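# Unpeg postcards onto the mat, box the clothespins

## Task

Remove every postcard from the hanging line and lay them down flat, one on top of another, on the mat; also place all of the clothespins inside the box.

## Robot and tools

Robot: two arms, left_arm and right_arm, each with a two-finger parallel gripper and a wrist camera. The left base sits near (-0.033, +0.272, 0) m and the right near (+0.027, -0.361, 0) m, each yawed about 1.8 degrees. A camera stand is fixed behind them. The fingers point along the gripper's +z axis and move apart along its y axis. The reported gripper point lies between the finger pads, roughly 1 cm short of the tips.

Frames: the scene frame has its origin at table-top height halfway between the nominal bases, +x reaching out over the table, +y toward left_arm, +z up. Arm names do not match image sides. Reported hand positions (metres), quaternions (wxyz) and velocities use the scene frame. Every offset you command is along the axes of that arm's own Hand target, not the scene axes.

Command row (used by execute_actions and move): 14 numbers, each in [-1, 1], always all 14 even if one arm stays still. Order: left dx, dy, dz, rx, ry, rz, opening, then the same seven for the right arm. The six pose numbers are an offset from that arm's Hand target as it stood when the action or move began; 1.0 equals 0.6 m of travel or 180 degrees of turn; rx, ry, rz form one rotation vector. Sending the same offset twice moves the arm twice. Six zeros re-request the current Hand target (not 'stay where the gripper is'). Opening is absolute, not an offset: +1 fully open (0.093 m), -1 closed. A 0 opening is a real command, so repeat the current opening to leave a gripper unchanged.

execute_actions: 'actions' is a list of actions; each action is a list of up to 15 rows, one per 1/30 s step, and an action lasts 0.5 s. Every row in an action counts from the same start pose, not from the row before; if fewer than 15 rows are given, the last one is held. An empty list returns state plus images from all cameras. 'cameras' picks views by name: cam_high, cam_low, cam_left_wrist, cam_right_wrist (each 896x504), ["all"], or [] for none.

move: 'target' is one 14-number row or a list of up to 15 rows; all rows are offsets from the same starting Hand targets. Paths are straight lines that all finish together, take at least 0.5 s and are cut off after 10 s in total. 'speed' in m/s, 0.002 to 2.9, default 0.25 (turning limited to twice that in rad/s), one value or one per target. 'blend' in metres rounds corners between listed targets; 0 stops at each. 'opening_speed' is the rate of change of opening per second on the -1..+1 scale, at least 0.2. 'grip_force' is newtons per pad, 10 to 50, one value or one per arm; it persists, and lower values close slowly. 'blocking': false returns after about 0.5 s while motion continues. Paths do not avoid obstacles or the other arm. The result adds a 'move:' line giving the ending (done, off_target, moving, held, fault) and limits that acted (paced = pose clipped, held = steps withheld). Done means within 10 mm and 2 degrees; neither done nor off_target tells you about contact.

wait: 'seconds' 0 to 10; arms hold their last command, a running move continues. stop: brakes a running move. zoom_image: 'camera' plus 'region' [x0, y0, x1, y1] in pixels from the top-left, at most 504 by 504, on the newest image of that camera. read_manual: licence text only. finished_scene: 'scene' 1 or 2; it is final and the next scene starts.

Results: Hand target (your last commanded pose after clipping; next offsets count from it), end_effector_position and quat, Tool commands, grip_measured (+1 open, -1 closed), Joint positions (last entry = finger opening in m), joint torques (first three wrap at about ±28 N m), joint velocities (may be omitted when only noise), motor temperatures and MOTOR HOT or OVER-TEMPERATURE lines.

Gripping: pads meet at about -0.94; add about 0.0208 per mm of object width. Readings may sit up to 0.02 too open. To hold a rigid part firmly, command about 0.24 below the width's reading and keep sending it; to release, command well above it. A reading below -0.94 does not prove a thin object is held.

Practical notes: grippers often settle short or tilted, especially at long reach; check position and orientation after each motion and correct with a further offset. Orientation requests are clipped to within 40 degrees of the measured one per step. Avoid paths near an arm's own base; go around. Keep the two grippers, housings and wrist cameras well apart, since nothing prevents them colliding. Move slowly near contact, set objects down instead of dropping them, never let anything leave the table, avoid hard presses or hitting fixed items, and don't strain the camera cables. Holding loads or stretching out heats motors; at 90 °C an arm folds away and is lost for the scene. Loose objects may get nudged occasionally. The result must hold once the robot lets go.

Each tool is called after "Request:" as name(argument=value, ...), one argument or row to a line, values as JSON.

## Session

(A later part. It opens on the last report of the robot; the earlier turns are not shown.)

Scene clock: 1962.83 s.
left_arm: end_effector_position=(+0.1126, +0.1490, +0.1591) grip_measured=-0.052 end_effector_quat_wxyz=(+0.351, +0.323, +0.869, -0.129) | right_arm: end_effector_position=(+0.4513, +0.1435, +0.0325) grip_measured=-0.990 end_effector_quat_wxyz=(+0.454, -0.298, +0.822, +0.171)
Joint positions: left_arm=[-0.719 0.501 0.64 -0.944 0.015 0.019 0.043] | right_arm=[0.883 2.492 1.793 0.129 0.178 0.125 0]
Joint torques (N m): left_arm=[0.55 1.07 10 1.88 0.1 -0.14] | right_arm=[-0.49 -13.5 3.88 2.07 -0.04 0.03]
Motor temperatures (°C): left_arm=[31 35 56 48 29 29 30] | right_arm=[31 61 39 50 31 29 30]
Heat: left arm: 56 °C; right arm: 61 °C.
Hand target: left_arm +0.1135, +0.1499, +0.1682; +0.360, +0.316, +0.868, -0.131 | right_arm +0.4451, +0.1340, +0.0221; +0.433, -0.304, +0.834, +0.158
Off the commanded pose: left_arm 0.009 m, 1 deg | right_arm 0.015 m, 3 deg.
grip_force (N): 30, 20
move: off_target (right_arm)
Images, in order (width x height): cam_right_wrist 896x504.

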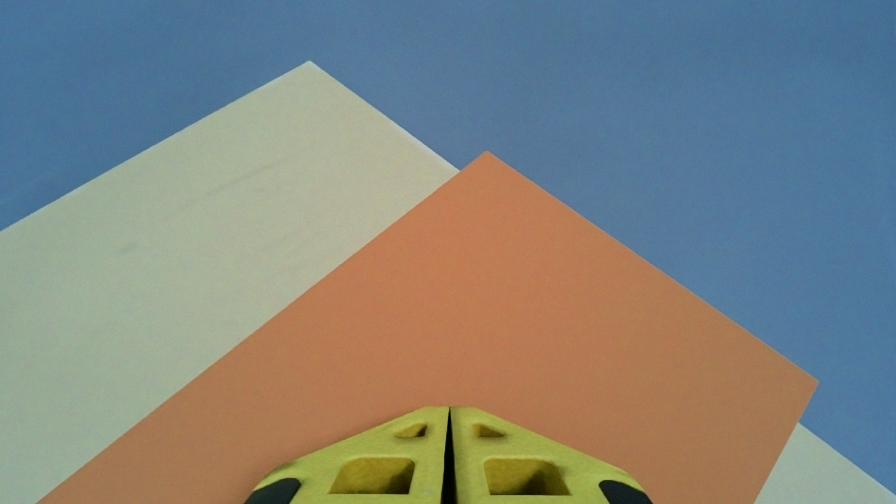

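Request:
move(
  target=[0,0,0,0,0,0,-0.05,0.0381,-0.0563,-0.0523,0,0,0,-1],
  speed=0.05,
  cameras=["cam_right_wrist","cam_high"],
)

Scene clock: 1976.60 s.
left_arm: end_effector_position=(+0.1126, +0.1490, +0.1591) grip_measured=-0.052 end_effector_quat_wxyz=(+0.351, +0.323, +0.869, -0.129) | right_arm: end_effector_position=(+0.4423, +0.0936, +0.0313) grip_measured=-0.990 end_effector_quat_wxyz=(+0.455, -0.296, +0.823, +0.166)
Joint positions: left_arm=[-0.719 0.501 0.64 -0.944 0.015 0.019 0.043] | right_arm=[0.838 2.342 1.502 0.274 0.15 0.099 0]
Joint torques (N m): left_arm=[0.57 1.05 9.99 1.81 0.09 -0.14] | right_arm=[-1.17 -12.4 3.63 2.09 -0.23 -0.03]
Motor temperatures (°C): left_arm=[31 35 56 48 29 29 30] | right_arm=[31 64 37 48 31 29 30]
Heat: left arm: 56 °C; right arm: 64 °C.
Hand target: left_arm +0.1135, +0.1499, +0.1682; +0.360, +0.316, +0.868, -0.131 | right_arm +0.4370, +0.0831, +0.0212; +0.433, -0.304, +0.834, +0.158
Off the commanded pose: left_arm 0.009 m, 1 deg | right_arm 0.015 m, 3 deg.
grip_force (N): 30, 20
move: off_target (right_arm)
Images, in order (width x height): cam_high 896x504, cam_right_wrist 896x504.

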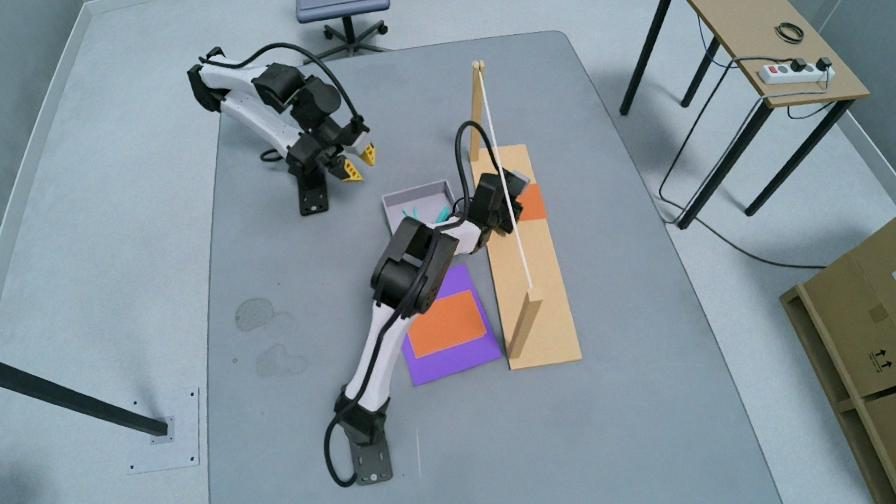

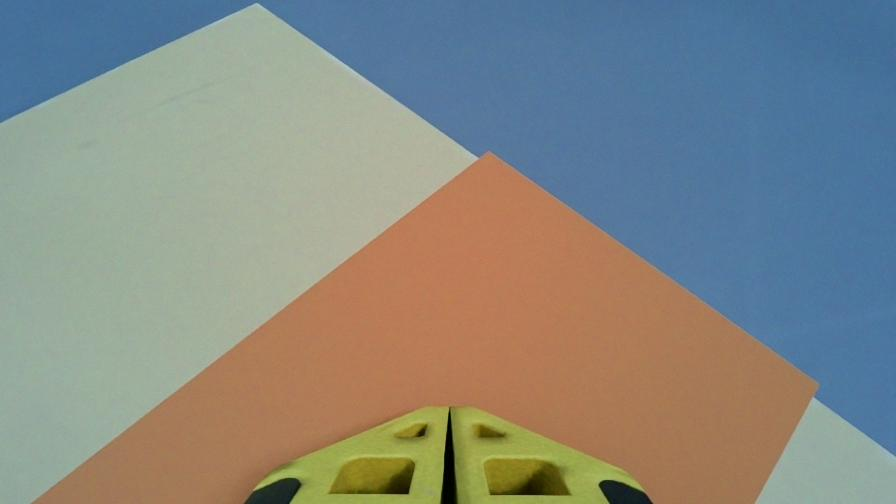

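Request:
move(
  target=[0,0,0,0,0,0,-0.05,0.0862,-0.0699,-0.1229,0,0,0,-1],
  speed=0.05,
  cameras=["cam_right_wrist","cam_high","cam_left_wrist"],
)

Scene clock: 1990.03 s.
left_arm: end_effector_position=(+0.1126, +0.1490, +0.1591) grip_measured=-0.052 end_effector_quat_wxyz=(+0.351, +0.323, +0.869, -0.129) | right_arm: end_effector_position=(+0.4019, +0.0008, +0.0294) grip_measured=-0.990 end_effector_quat_wxyz=(+0.452, -0.296, +0.826, +0.160)
Joint positions: left_arm=[-0.719 0.501 0.64 -0.944 0.015 0.019 0.043] | right_arm=[0.765 2.069 1.005 0.49 0.096 0.059 0]
Joint torques (N m): left_arm=[0.16 0.85 10.04 1.85 0.1 -0.21] | right_arm=[-1.06 -9.84 3.11 2.21 -0.3 -0.04]
Motor temperatures (°C): left_arm=[31 35 56 48 29 29 30] | right_arm=[31 65 37 47 31 29 30]
Heat: left arm: 56 °C; right arm: 65 °C.
Hand target: left_arm +0.1135, +0.1499, +0.1682; +0.360, +0.316, +0.868, -0.131 | right_arm +0.3951, -0.0070, +0.0213; +0.433, -0.304, +0.834, +0.158
Off the commanded pose: left_arm 0.009 m, 1 deg | right_arm 0.013 m, 3 deg.
grip_force (N): 30, 20
move: off_target (right_arm)
Images, in order (width x height): cam_high 896x504, cam_left_wrist 896x504, cam_right_wrist 896x504.

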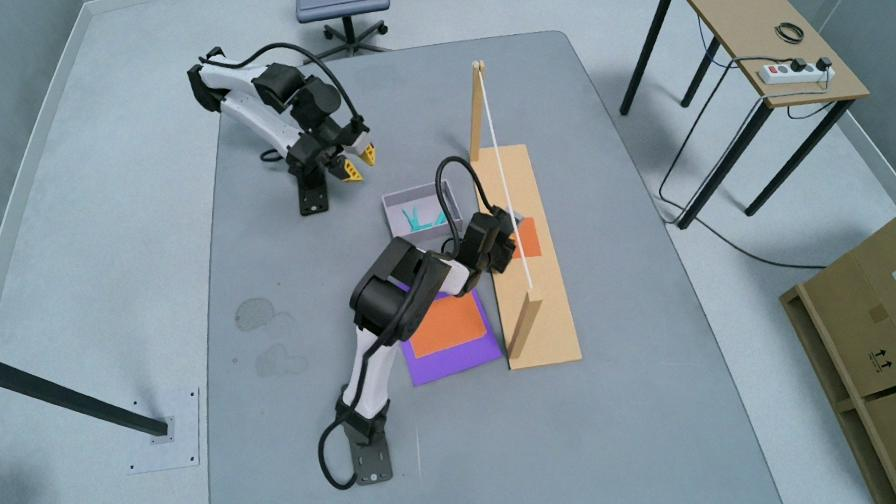

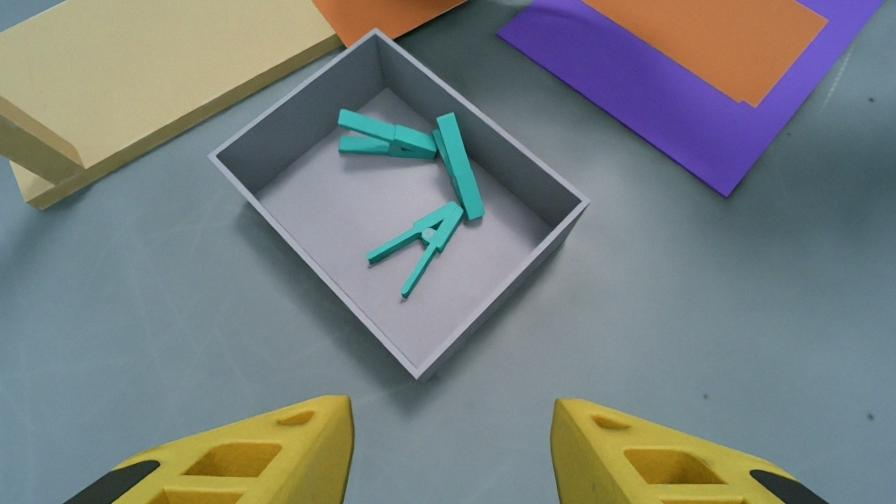

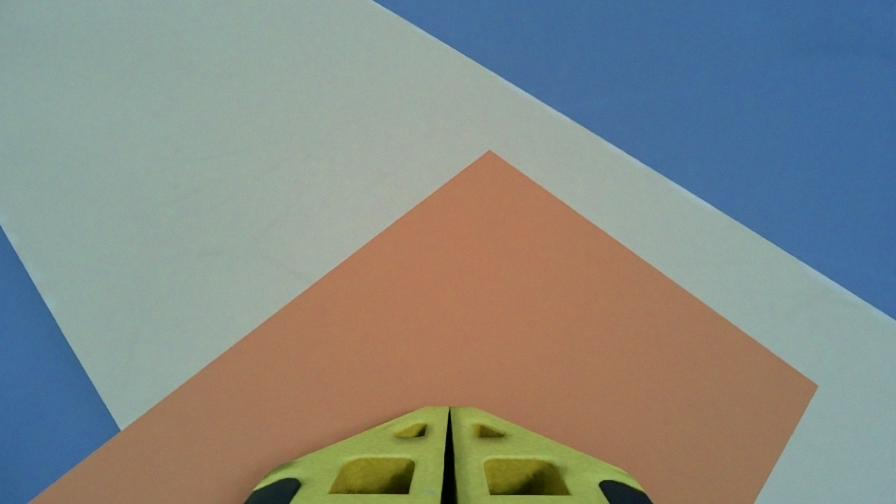

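Request:
move(
  target=[
    [0,0,0,0,0,0,-0.05,0.0185,-0.0383,-0.0264,0,0,0,-1],
    [0,0,0,0,0,0,-0.05,0.0307,-0.0248,-0.0438,0,0,0,-1],
  ],
  speed=0.05,
  blend=[0.005,0],
  cameras=["cam_right_wrist","cam_high","cam_left_wrist"],
)

Scene clock: 2025.30 s.
left_arm: end_effector_position=(+0.1126, +0.1490, +0.1591) grip_measured=-0.052 end_effector_quat_wxyz=(+0.351, +0.323, +0.869, -0.129) | right_arm: end_effector_position=(+0.3908, -0.0360, +0.0287) grip_measured=-0.990 end_effector_quat_wxyz=(+0.450, -0.297, +0.827, +0.160)
Joint positions: left_arm=[-0.719 0.501 0.64 -0.944 0.015 0.019 0.043] | right_arm=[0.713 1.979 0.854 0.55 0.052 0.031 0]
Joint torques (N m): left_arm=[0.65 0.91 9.95 1.89 0.11 -0.08] | right_arm=[0.51 -8.94 2.95 2.24 -0.14 0.04]
Motor temperatures (°C): left_arm=[31 34 57 48 29 29 30] | right_arm=[31 57 35 47 31 29 30]
Heat: left arm: 57 °C; right arm: 57 °C.
Hand target: left_arm +0.1135, +0.1499, +0.1682; +0.360, +0.316, +0.868, -0.131 | right_arm +0.3802, -0.0391, +0.0213; +0.433, -0.304, +0.834, +0.158
Off the commanded pose: left_arm 0.009 m, 1 deg | right_arm 0.013 m, 2 deg.
grip_force (N): 30, 20
move: off_target (right_arm)
Images, in order (width x height): cam_high 896x504, cam_left_wrist 896x504, cam_right_wrist 896x504.

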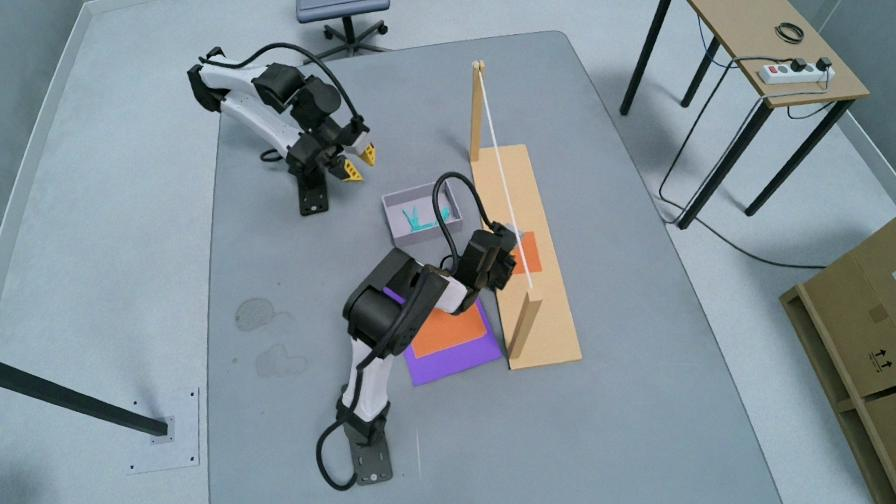

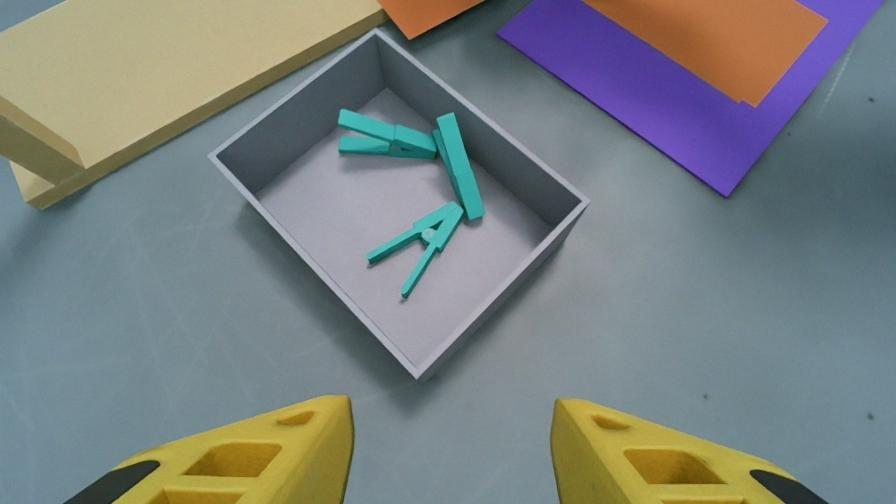

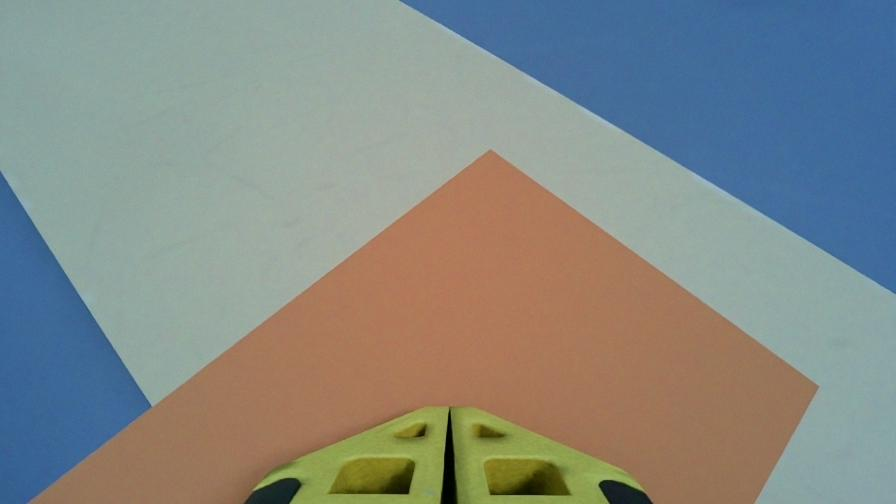

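Request:
move(
  target=[0,0,0,0,0,0,-0.05,-0.0575,-0.0074,-0.0197,0,0,0,-1],
  speed=0.02,
  cameras=["cam_right_wrist"],
)

Scene clock: 2050.03 s.
left_arm: end_effector_position=(+0.1126, +0.1490, +0.1591) grip_measured=-0.052 end_effector_quat_wxyz=(+0.351, +0.323, +0.869, -0.129) | right_arm: end_effector_position=(+0.3813, -0.0449, +0.0308) grip_measured=-0.990 end_effector_quat_wxyz=(+0.407, -0.307, +0.848, +0.141)
Joint positions: left_arm=[-0.719 0.501 0.64 -0.944 0.015 0.019 0.043] | right_arm=[0.713 1.913 0.884 0.348 0.052 0.028 0]
Joint torques (N m): left_arm=[0.29 0.91 10.04 1.79 0.08 -0.11] | right_arm=[-0.85 -10 6.95 2.63 -0.27 -0.03]
Motor temperatures (°C): left_arm=[31 34 57 48 29 29 30] | right_arm=[31 55 35 45 31 29 30]
Heat: left arm: 57 °C; right arm: 55 °C.
Hand target: left_arm +0.1135, +0.1499, +0.1682; +0.360, +0.316, +0.868, -0.131 | right_arm +0.3908, -0.0360, +0.0563; +0.433, -0.304, +0.834, +0.158
Off the commanded pose: left_arm 0.009 m, 1 deg | right_arm 0.029 m, 4 deg.
grip_force (N): 30, 20
move: off_target (right_arm)
Images, in order (width x height): cam_right_wrist 896x504.

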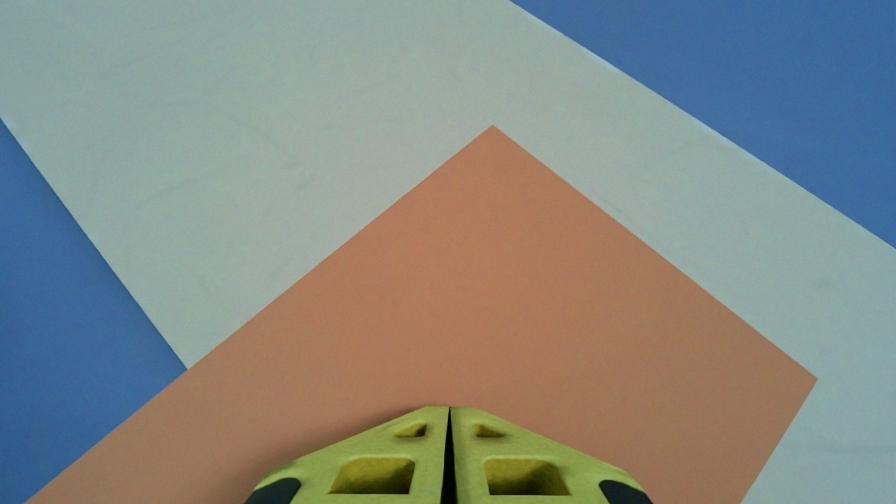

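Request:
move(
  target=[0,0,0,0,0,0,-0.05,-0.0749,-0.0012,-0.079,0,0,0,-1],
  speed=0.03,
  cameras=["cam_right_wrist","cam_left_wrist"],
)

Scene clock: 2061.97 s.
left_arm: end_effector_position=(+0.1126, +0.1490, +0.1591) grip_measured=-0.052 end_effector_quat_wxyz=(+0.351, +0.323, +0.869, -0.129) | right_arm: end_effector_position=(+0.3742, -0.0514, +0.0955) grip_measured=-0.990 end_effector_quat_wxyz=(+0.410, -0.307, +0.847, +0.142)
Joint positions: left_arm=[-0.719 0.501 0.64 -0.944 0.015 0.019 0.043] | right_arm=[0.713 1.717 0.945 0.096 0.052 0.027 0]
Joint torques (N m): left_arm=[0.21 0.87 10.07 1.89 0.04 -0.14] | right_arm=[-0.91 -8.99 7.94 2.59 -0.28 -0.02]
Motor temperatures (°C): left_arm=[31 34 57 48 29 29 30] | right_arm=[31 56 36 45 31 29 30]
Heat: left arm: 57 °C; right arm: 56 °C.
Hand target: left_arm +0.1135, +0.1499, +0.1682; +0.360, +0.316, +0.868, -0.131 | right_arm +0.3814, -0.0448, +0.1204; +0.433, -0.304, +0.834, +0.158
Off the commanded pose: left_arm 0.009 m, 1 deg | right_arm 0.027 m, 4 deg.
grip_force (N): 30, 20
move: off_target (right_arm)
Images, in order (width x height): cam_left_wrist 896x504, cam_right_wrist 896x504.

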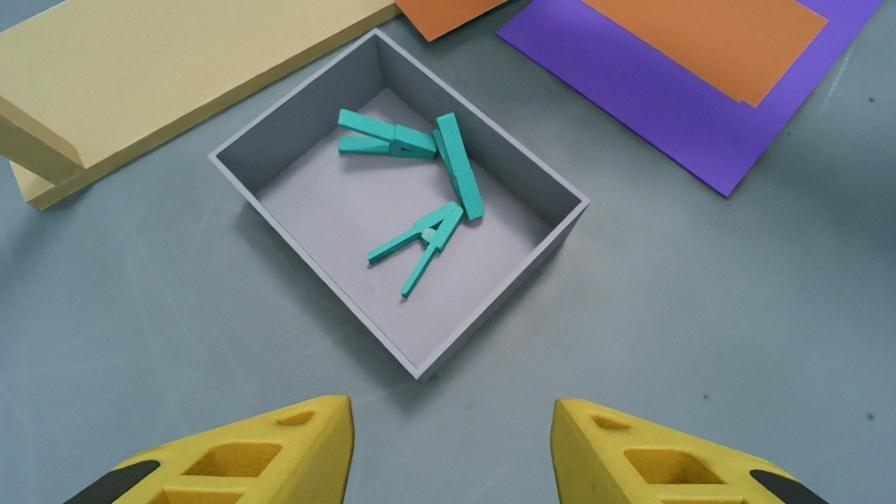

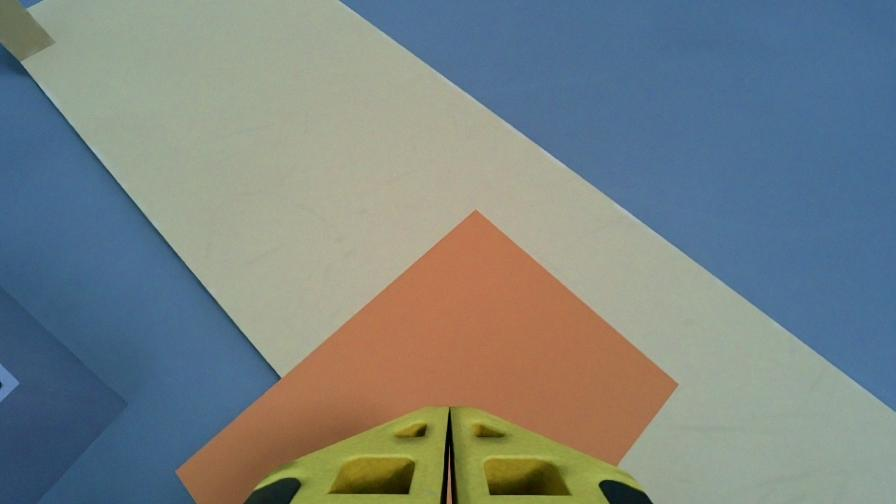

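Request:
move(
  target=[0,0,0,0,0,0,-0.05,0.0317,-0.0092,0.0419,0.2,0.0262,0.1536,-1],
  speed=0.12,
  cameras=["cam_right_wrist","cam_high","cam_low"],
)

Scene clock: 2364.60 s.
left_arm: end_effector_position=(+0.1126, +0.1490, +0.1591) grip_measured=-0.052 end_effector_quat_wxyz=(+0.351, +0.323, +0.869, -0.129) | right_arm: end_effector_position=(+0.3882, -0.0495, +0.0833) grip_measured=-0.990 end_effector_quat_wxyz=(+0.411, +0.032, +0.911, -0.026)
Joint positions: left_arm=[-0.719 0.501 0.64 -0.944 0.015 0.019 0.043] | right_arm=[0.909 2 1.375 -0.425 0.704 0.818 0]
Joint torques (N m): left_arm=[0.35 0.96 10.35 1.83 0.13 -0.23] | right_arm=[0.29 -8.12 7.84 1.67 0.56 0.19]
Motor temperatures (°C): left_arm=[31 32 60 49 28 29 30] | right_arm=[31 55 42 46 31 29 30]
Heat: left arm: 60 °C; right arm: 55 °C.
Hand target: left_arm +0.1135, +0.1499, +0.1682; +0.360, +0.316, +0.868, -0.131 | right_arm +0.3923, -0.0429, +0.0904; +0.422, +0.042, +0.906, -0.020
Off the commanded pose: left_arm 0.009 m, 1 deg | right_arm 0.011 m, 2 deg.
grip_force (N): 30, 20
move: off_target (right_arm)
Images, in order (width x height): cam_high 896x504, cam_low 896x504, cam_right_wrist 896x504.

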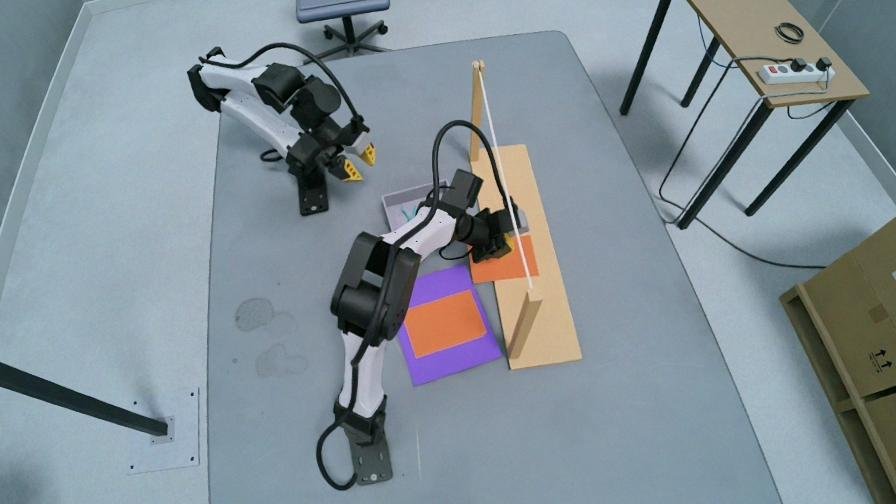

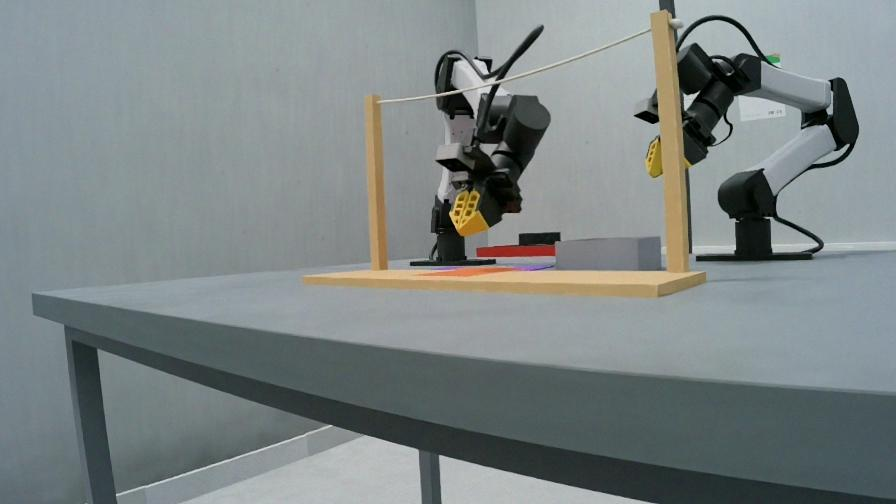

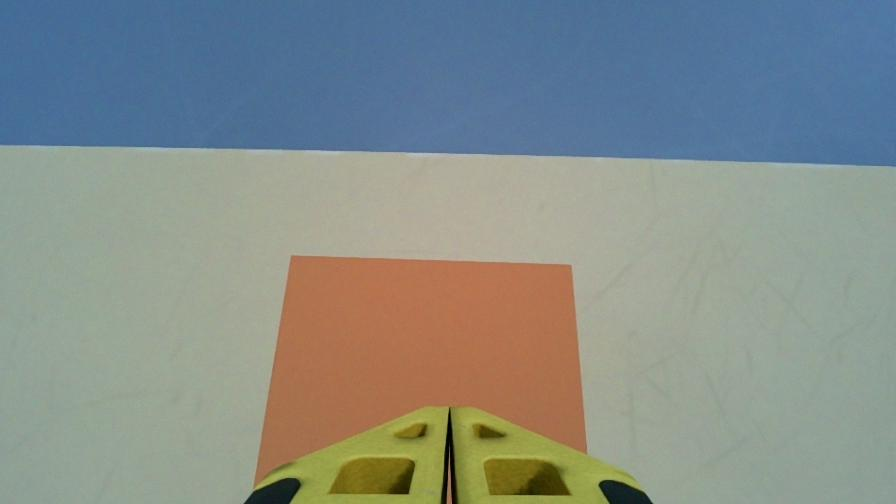

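Request:
move(
  target=[0,0,0,0,0,0,-0.05,0.0886,0.0083,0.0759,0,0,0,-1],
  speed=0.06,
  cameras=["cam_right_wrist"],
)

Scene clock: 2384.40 s.
left_arm: end_effector_position=(+0.1126, +0.1490, +0.1591) grip_measured=-0.052 end_effector_quat_wxyz=(+0.351, +0.323, +0.869, -0.129) | right_arm: end_effector_position=(+0.3968, -0.0376, +0.0311) grip_measured=-0.990 end_effector_quat_wxyz=(+0.424, +0.041, +0.904, -0.018)
Joint positions: left_arm=[-0.719 0.501 0.64 -0.944 0.015 0.019 0.043] | right_arm=[0.914 2.132 1.326 -0.214 0.722 0.826 0]
Joint torques (N m): left_arm=[0.17 0.95 10.04 1.92 0.09 -0.15] | right_arm=[0.29 -8.09 4.01 1.88 0.36 0.17]
Motor temperatures (°C): left_arm=[31 31 60 49 28 29 30] | right_arm=[31 56 44 44 31 29 30]
Heat: left arm: 60 °C; right arm: 56 °C.
Hand target: left_arm +0.1135, +0.1499, +0.1682; +0.360, +0.316, +0.868, -0.131 | right_arm +0.3933, -0.0379, +0.0204; +0.422, +0.042, +0.906, -0.020
Off the commanded pose: left_arm 0.009 m, 1 deg | right_arm 0.011 m, 0 deg.
grip_force (N): 30, 20
move: off_target (right_arm)
Images, in order (width x height): cam_right_wrist 896x504.

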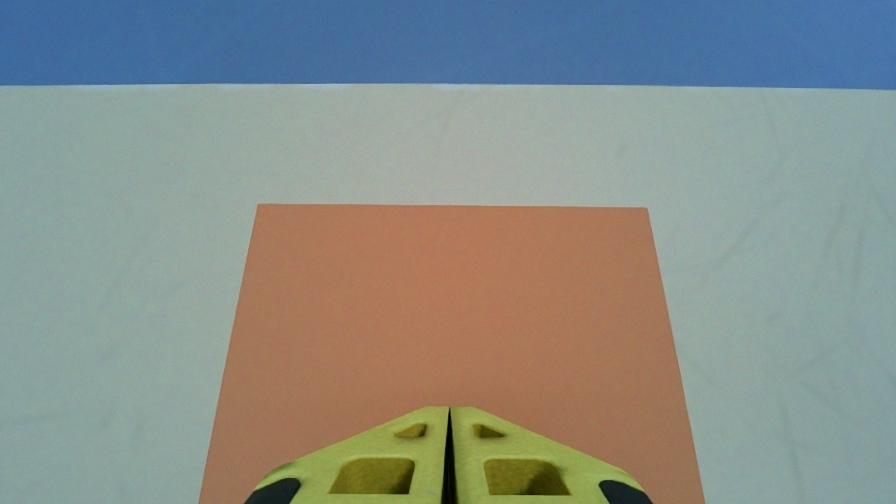

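Request:
move(
  target=[0,0,0,0,0,0,-0.05,-0.006,-0.0979,0.0071,-0.0223,0,-0.0188,-1],
  speed=0.05,
  cameras=["cam_right_wrist"],
)

Request:
move(
  target=[0,0,0,0,0,0,-0.05,-0.0148,-0.0972,0.0160,-0.0223,0,-0.0188,-1],
  speed=0.05,
  cameras=["cam_right_wrist","cam_high"],
)

Scene clock: 2407.50 s.
left_arm: end_effector_position=(+0.1126, +0.1490, +0.1591) grip_measured=-0.052 end_effector_quat_wxyz=(+0.351, +0.323, +0.869, -0.129) | right_arm: end_effector_position=(+0.3997, -0.0908, +0.0293) grip_measured=-0.990 end_effector_quat_wxyz=(+0.442, +0.009, +0.897, +0.001)
Joint positions: left_arm=[-0.719 0.501 0.64 -0.944 0.015 0.019 0.043] | right_arm=[0.815 1.979 1.013 0.1 0.642 0.625 0]
Joint torques (N m): left_arm=[0.21 0.72 9.95 1.91 0.06 -0.23] | right_arm=[-1.18 -8.83 3.14 1.74 -0.15 0]
Motor temperatures (°C): left_arm=[31 31 60 49 28 29 30] | right_arm=[31 55 40 43 31 29 30]
Heat: left arm: 60 °C; right arm: 55 °C.
Hand target: left_arm +0.1135, +0.1499, +0.1682; +0.360, +0.316, +0.868, -0.131 | right_arm +0.3934, -0.0969, +0.0205; +0.422, +0.000, +0.907, +0.000
Off the commanded pose: left_arm 0.009 m, 1 deg | right_arm 0.012 m, 3 deg.
grip_force (N): 30, 20
move: off_target (right_arm)
Images, in order (width x height): cam_right_wrist 896x504.

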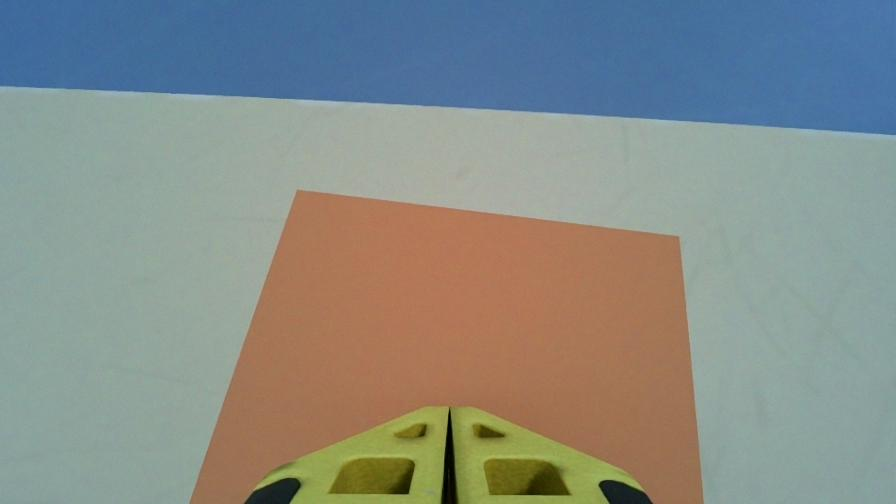

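Scene clock: 2409.33 s.
left_arm: end_effector_position=(+0.1126, +0.1490, +0.1591) grip_measured=-0.052 end_effector_quat_wxyz=(+0.351, +0.323, +0.869, -0.129) | right_arm: end_effector_position=(+0.4137, -0.1508, +0.0287) grip_measured=-0.990 end_effector_quat_wxyz=(+0.439, -0.033, +0.898, +0.018)
Joint positions: left_arm=[-0.719 0.501 0.64 -0.944 0.015 0.019 0.043] | right_arm=[0.633 1.863 0.809 0.302 0.455 0.393 0]
Joint torques (N m): left_arm=[-0.01 1.11 9.99 1.92 0.1 -0.11] | right_arm=[-1.09 -7.87 3.11 2.01 -0.21 0]
Motor temperatures (°C): left_arm=[31 31 60 49 28 29 30] | right_arm=[31 55 40 43 31 29 30]
Heat: left arm: 60 °C; right arm: 55 °C.
Hand target: left_arm +0.1135, +0.1499, +0.1682; +0.360, +0.316, +0.868, -0.131 | right_arm +0.4065, -0.1553, +0.0210; +0.422, -0.041, +0.906, +0.019
Off the commanded pose: left_arm 0.009 m, 1 deg | right_arm 0.011 m, 2 deg.
grip_force (N): 30, 20
move: off_target (right_arm)
Images, in order (width x height): cam_high 896x504, cam_right_wrist 896x504.

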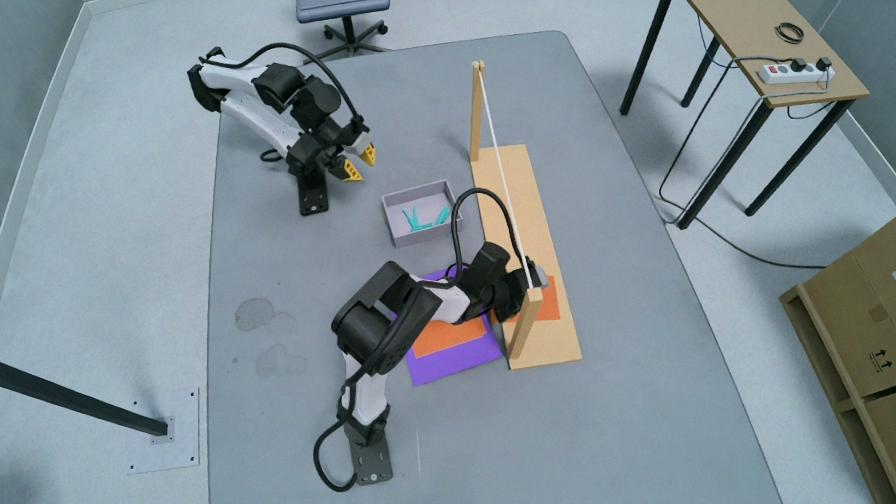

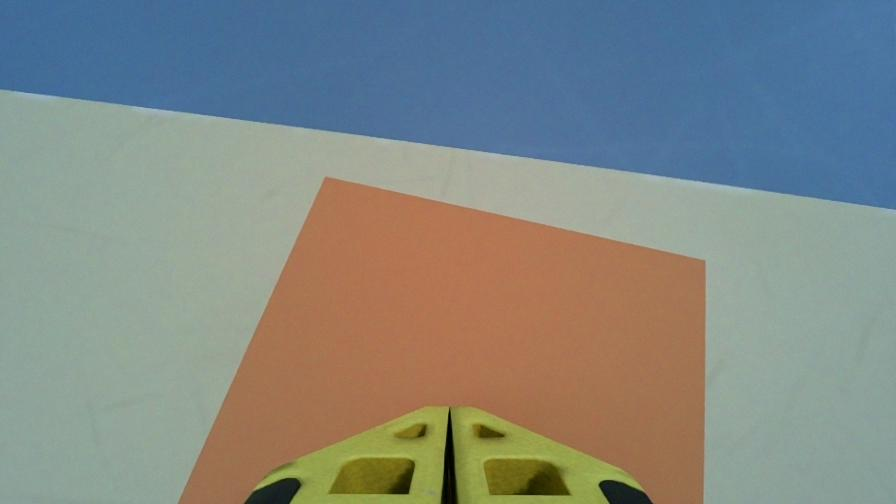

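Request:
move(
  target=[
    [0,0,0,0,0,0,-0.05,-0.0795,0.0053,-0.0353,0,0,0,-1],
    [0,0,0,0,0,0,-0.05,-0.0143,0.0292,-0.1127,0,0,0,-1],
  ],
  speed=[0.03,0.08],
  blend=[0.005,0],
  cameras=["cam_right_wrist"],
)

Scene clock: 2461.03 s.
left_arm: end_effector_position=(+0.1126, +0.1490, +0.1591) grip_measured=-0.052 end_effector_quat_wxyz=(+0.351, +0.323, +0.869, -0.129) | right_arm: end_effector_position=(+0.3597, -0.1406, +0.0641) grip_measured=-0.990 end_effector_quat_wxyz=(+0.412, -0.051, +0.910, +0.015)
Joint positions: left_arm=[-0.719 0.501 0.64 -0.944 0.015 0.019 0.043] | right_arm=[0.757 1.643 0.788 0.001 0.505 0.488 0]
Joint torques (N m): left_arm=[0.42 0.88 9.95 1.86 0.03 -0.16] | right_arm=[0.14 -7.76 4.45 2.18 0.35 0.18]
Motor temperatures (°C): left_arm=[31 31 61 49 28 29 30] | right_arm=[31 54 38 42 31 29 30]
Heat: left arm: 61 °C; right arm: 54 °C.
Hand target: left_arm +0.1135, +0.1499, +0.1682; +0.360, +0.316, +0.868, -0.131 | right_arm +0.3588, -0.1419, +0.0712; +0.422, -0.041, +0.906, +0.019
Off the commanded pose: left_arm 0.009 m, 1 deg | right_arm 0.007 m, 2 deg.
grip_force (N): 30, 20
move: done
Images, in order (width x height): cam_right_wrist 896x504.

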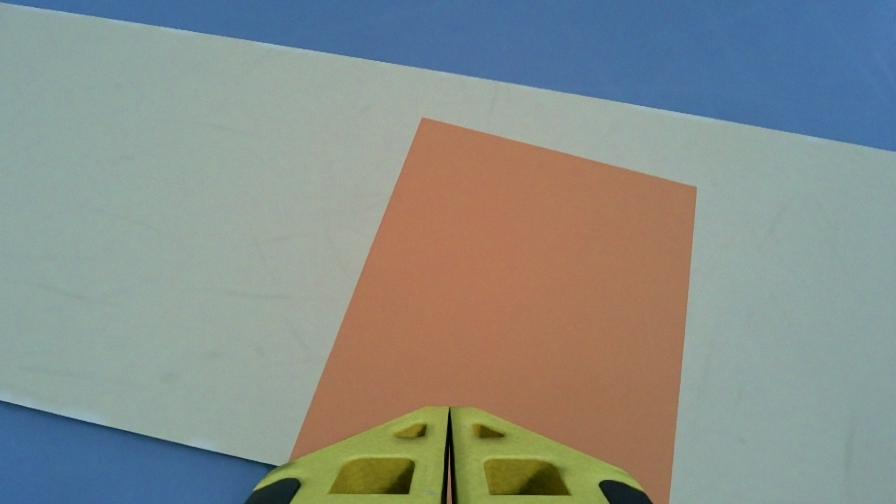

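Request:
move(
  target=[0,0,0,0,0,0,-0.05,0.0748,-0.0105,0.0425,0,0,0,-1],
  speed=0.06,
  cameras=["cam_right_wrist"],
)

Scene clock: 2482.40 s.
left_arm: end_effector_position=(+0.1126, +0.1490, +0.1591) grip_measured=-0.052 end_effector_quat_wxyz=(+0.351, +0.323, +0.869, -0.129) | right_arm: end_effector_position=(+0.3546, -0.1478, +0.0290) grip_measured=-0.990 end_effector_quat_wxyz=(+0.428, -0.041, +0.903, +0.021)
Joint positions: left_arm=[-0.719 0.501 0.64 -0.944 0.015 0.019 0.043] | right_arm=[0.76 1.722 0.658 0.246 0.522 0.494 0]
Joint torques (N m): left_arm=[0.42 0.94 10.03 1.83 0.09 -0.14] | right_arm=[0.29 -4.78 3.45 2.25 0.19 0.15]
Motor temperatures (°C): left_arm=[31 31 61 49 28 29 30] | right_arm=[31 53 37 44 31 29 30]
Heat: left arm: 61 °C; right arm: 53 °C.
Hand target: left_arm +0.1135, +0.1499, +0.1682; +0.360, +0.316, +0.868, -0.131 | right_arm +0.3501, -0.1491, +0.0205; +0.422, -0.041, +0.906, +0.019
Off the commanded pose: left_arm 0.009 m, 1 deg | right_arm 0.010 m, 1 deg.
grip_force (N): 30, 20
move: done
Images, in order (width x height): cam_right_wrist 896x504.

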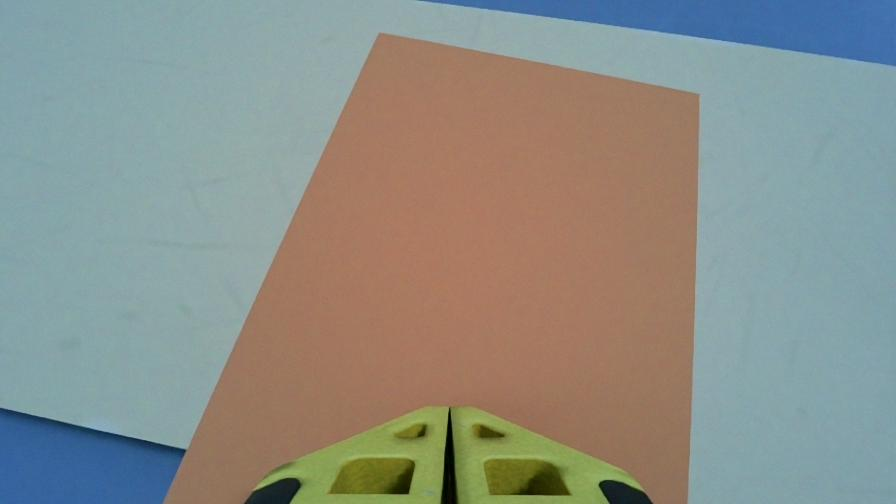

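Request:
move(
  target=[0,0,0,0,0,0,-0.05,0.0029,-0.0498,-0.0035,-0.0426,0,-0.0358,-1],
  speed=0.04,
  cameras=["cam_right_wrist","cam_high"],
)

Scene clock: 2491.13 s.
left_arm: end_effector_position=(+0.1126, +0.1490, +0.1591) grip_measured=-0.052 end_effector_quat_wxyz=(+0.351, +0.323, +0.869, -0.129) | right_arm: end_effector_position=(+0.3573, -0.1745, +0.0278) grip_measured=-0.990 end_effector_quat_wxyz=(+0.434, -0.113, +0.892, +0.055)
Joint positions: left_arm=[-0.719 0.501 0.64 -0.944 0.015 0.019 0.043] | right_arm=[0.616 1.645 0.509 0.431 0.309 0.254 0]
Joint torques (N m): left_arm=[0.55 0.98 9.98 1.86 0.1 -0.12] | right_arm=[-1.07 -5.85 2.96 2.15 -0.21 -0.02]
Motor temperatures (°C): left_arm=[31 31 61 49 28 29 30] | right_arm=[31 52 37 44 31 29 30]
Heat: left arm: 61 °C; right arm: 52 °C.
Hand target: left_arm +0.1135, +0.1499, +0.1682; +0.360, +0.316, +0.868, -0.131 | right_arm +0.3500, -0.1791, +0.0203; +0.418, -0.120, +0.899, +0.056
Off the commanded pose: left_arm 0.009 m, 1 deg | right_arm 0.011 m, 2 deg.
grip_force (N): 30, 20
move: off_target (right_arm)
Images, in order (width x height): cam_high 896x504, cam_right_wrist 896x504.

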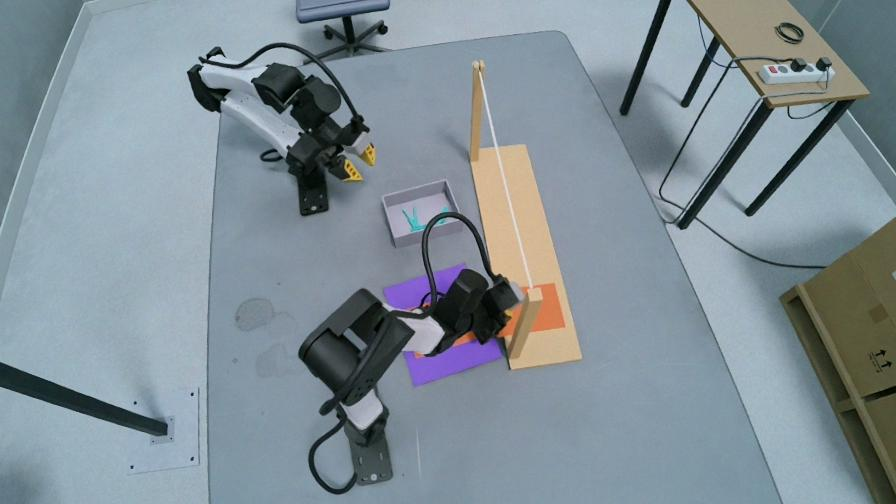

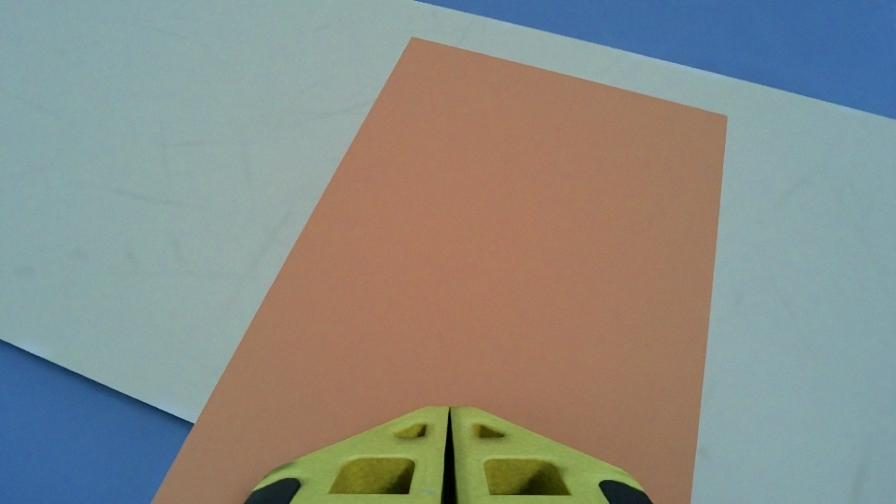

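Request:
move(
  target=[
    [0,0,0,0,0,0,-0.05,-0.0725,0.0083,-0.0175,0,0,0,-1],
    [0,0,0,0,0,0,-0.05,-0.0791,0.0177,-0.0357,0.1496,0,0.1262,-1],
    [0,0,0,0,0,0,-0.05,-0.1707,-0.0451,0.0729,0.1496,0,0.1262,-1],
  ],
  speed=[0.03,0.12,0.12],
  blend=[0.003,0.005,0],
  cameras=["cam_right_wrist","cam_high"],
)

Scene clock: 2530.40 s.
left_arm: end_effector_position=(+0.1126, +0.1490, +0.1591) grip_measured=-0.052 end_effector_quat_wxyz=(+0.351, +0.323, +0.869, -0.129) | right_arm: end_effector_position=(+0.4423, -0.1875, +0.0637) grip_measured=-0.990 end_effector_quat_wxyz=(+0.405, +0.150, +0.897, -0.093)
Joint positions: left_arm=[-0.719 0.501 0.64 -0.944 0.015 0.019 0.043] | right_arm=[0.607 1.931 1.183 -0.289 0.706 0.772 0]
Joint torques (N m): left_arm=[0.35 1.07 10.03 1.9 0.04 -0.12] | right_arm=[-0.59 -7.47 7.57 1.99 0.19 0.05]
Motor temperatures (°C): left_arm=[31 31 61 49 28 29 30] | right_arm=[31 51 37 43 31 29 30]
Heat: left arm: 61 °C; right arm: 51 °C.
Hand target: left_arm +0.1135, +0.1499, +0.1683; +0.360, +0.316, +0.868, -0.131 | right_arm +0.4531, -0.1792, +0.0707; +0.416, +0.158, +0.893, -0.073
Off the commanded pose: left_arm 0.009 m, 1 deg | right_arm 0.015 m, 3 deg.
grip_force (N): 30, 20
move: off_target (right_arm)
Images, in order (width x height): cam_high 896x504, cam_right_wrist 896x504.

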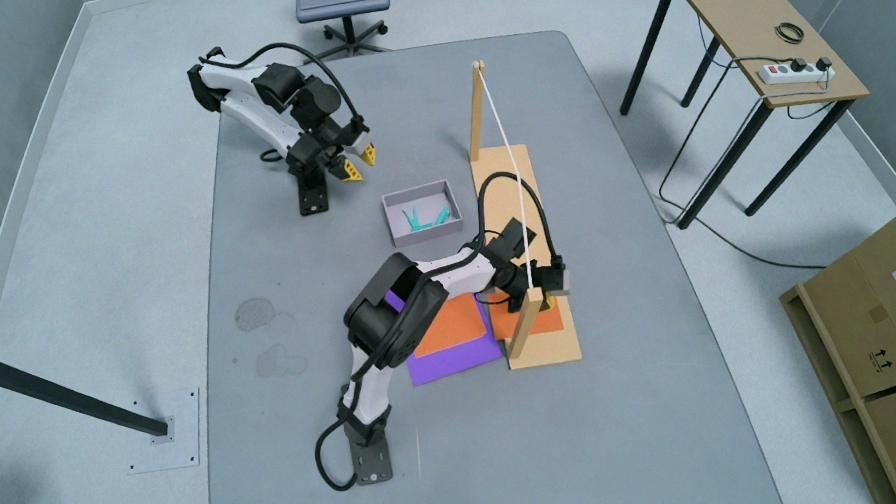

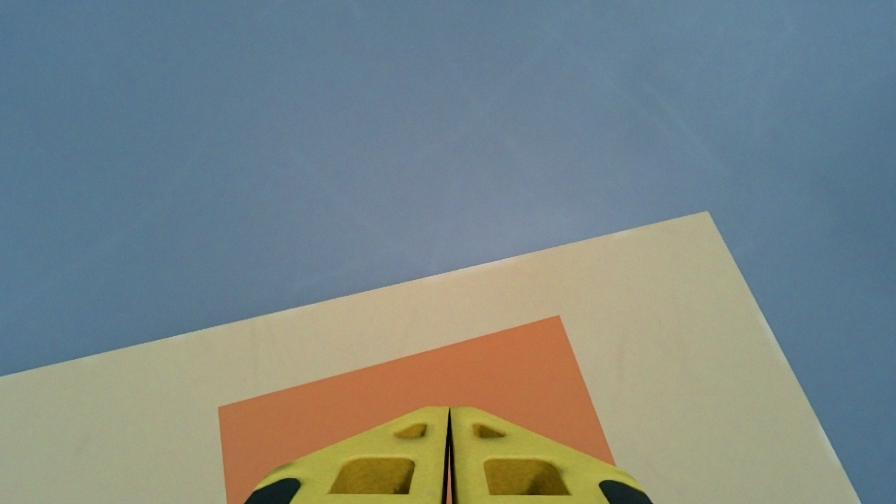

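Request:
move(
  target=[0,0,0,0,0,0,-0.05,0.0685,-0.0008,0.0487,0,0,0,-1],
  speed=0.06,
  cameras=["cam_right_wrist"],
)

Scene clock: 2549.00 s.
left_arm: end_effector_position=(+0.1126, +0.1490, +0.1591) grip_measured=-0.052 end_effector_quat_wxyz=(+0.351, +0.323, +0.869, -0.129) | right_arm: end_effector_position=(+0.4523, -0.1799, +0.0307) grip_measured=-0.990 end_effector_quat_wxyz=(+0.421, +0.158, +0.890, -0.076)
Joint positions: left_arm=[-0.719 0.501 0.64 -0.944 0.015 0.019 0.043] | right_arm=[0.608 2.025 1.139 -0.1 0.707 0.772 0]
Joint torques (N m): left_arm=[0.35 0.81 9.99 1.94 0.12 -0.11] | right_arm=[0.17 -7.31 3.89 1.98 0.2 0.15]
Motor temperatures (°C): left_arm=[31 31 61 49 28 29 30] | right_arm=[31 53 40 43 31 29 30]
Heat: left arm: 61 °C; right arm: 53 °C.
Hand target: left_arm +0.1135, +0.1499, +0.1683; +0.360, +0.316, +0.868, -0.131 | right_arm +0.4490, -0.1781, +0.0205; +0.416, +0.158, +0.893, -0.073
Off the commanded pose: left_arm 0.009 m, 1 deg | right_arm 0.011 m, 1 deg.
grip_force (N): 30, 20
move: off_target (right_arm)
Images, in order (width x height): cam_right_wrist 896x504.

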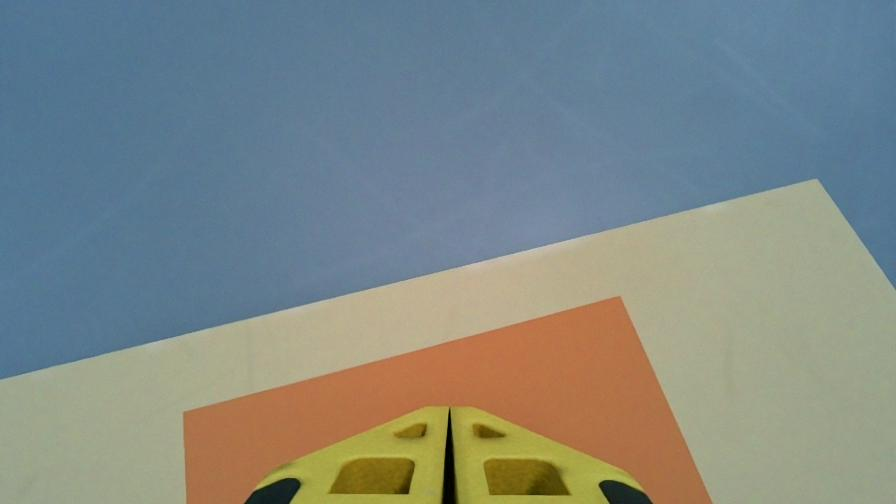

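Request:
move(
  target=[0,0,0,0,0,0,-0.05,0.0111,0.047,-0.0131,-0.0426,0,-0.0358,-1],
  speed=0.04,
  cameras=["cam_right_wrist"],
)

Scene clock: 2561.37 s.
left_arm: end_effector_position=(+0.1126, +0.1490, +0.1591) grip_measured=-0.052 end_effector_quat_wxyz=(+0.351, +0.323, +0.869, -0.129) | right_arm: end_effector_position=(+0.4545, -0.1539, +0.0304) grip_measured=-0.990 end_effector_quat_wxyz=(+0.431, +0.090, +0.897, -0.046)
Joint positions: left_arm=[-0.719 0.501 0.64 -0.944 0.015 0.019 0.043] | right_arm=[0.631 2.025 1.11 0.022 0.642 0.632 0]
Joint torques (N m): left_arm=[0.39 1.07 9.95 1.81 0.1 -0.19] | right_arm=[0.51 -7.8 3.85 2.11 -0.09 0.01]
Motor temperatures (°C): left_arm=[31 31 61 49 28 29 30] | right_arm=[31 52 39 42 31 29 30]
Heat: left arm: 61 °C; right arm: 52 °C.
Hand target: left_arm +0.1135, +0.1499, +0.1683; +0.360, +0.316, +0.868, -0.131 | right_arm +0.4490, -0.1481, +0.0203; +0.420, +0.079, +0.903, -0.037
Off the commanded pose: left_arm 0.009 m, 1 deg | right_arm 0.013 m, 2 deg.
grip_force (N): 30, 20
move: off_target (right_arm)
Images, in order (width x height): cam_right_wrist 896x504.

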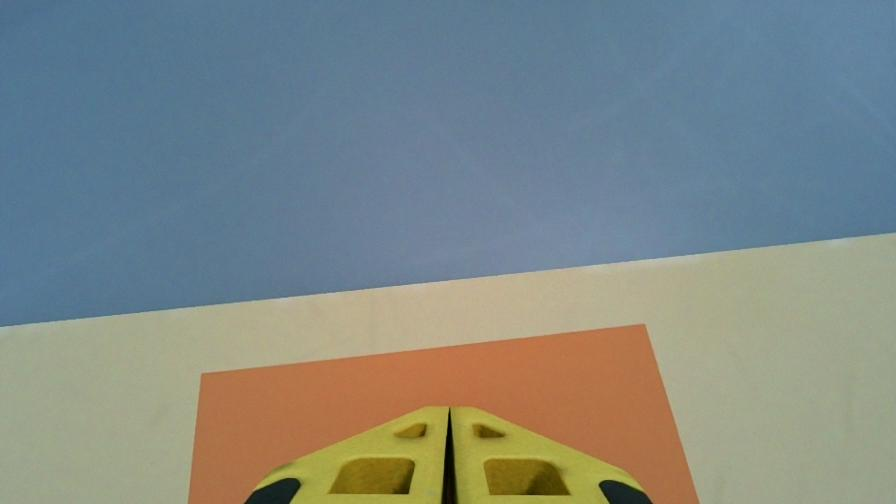

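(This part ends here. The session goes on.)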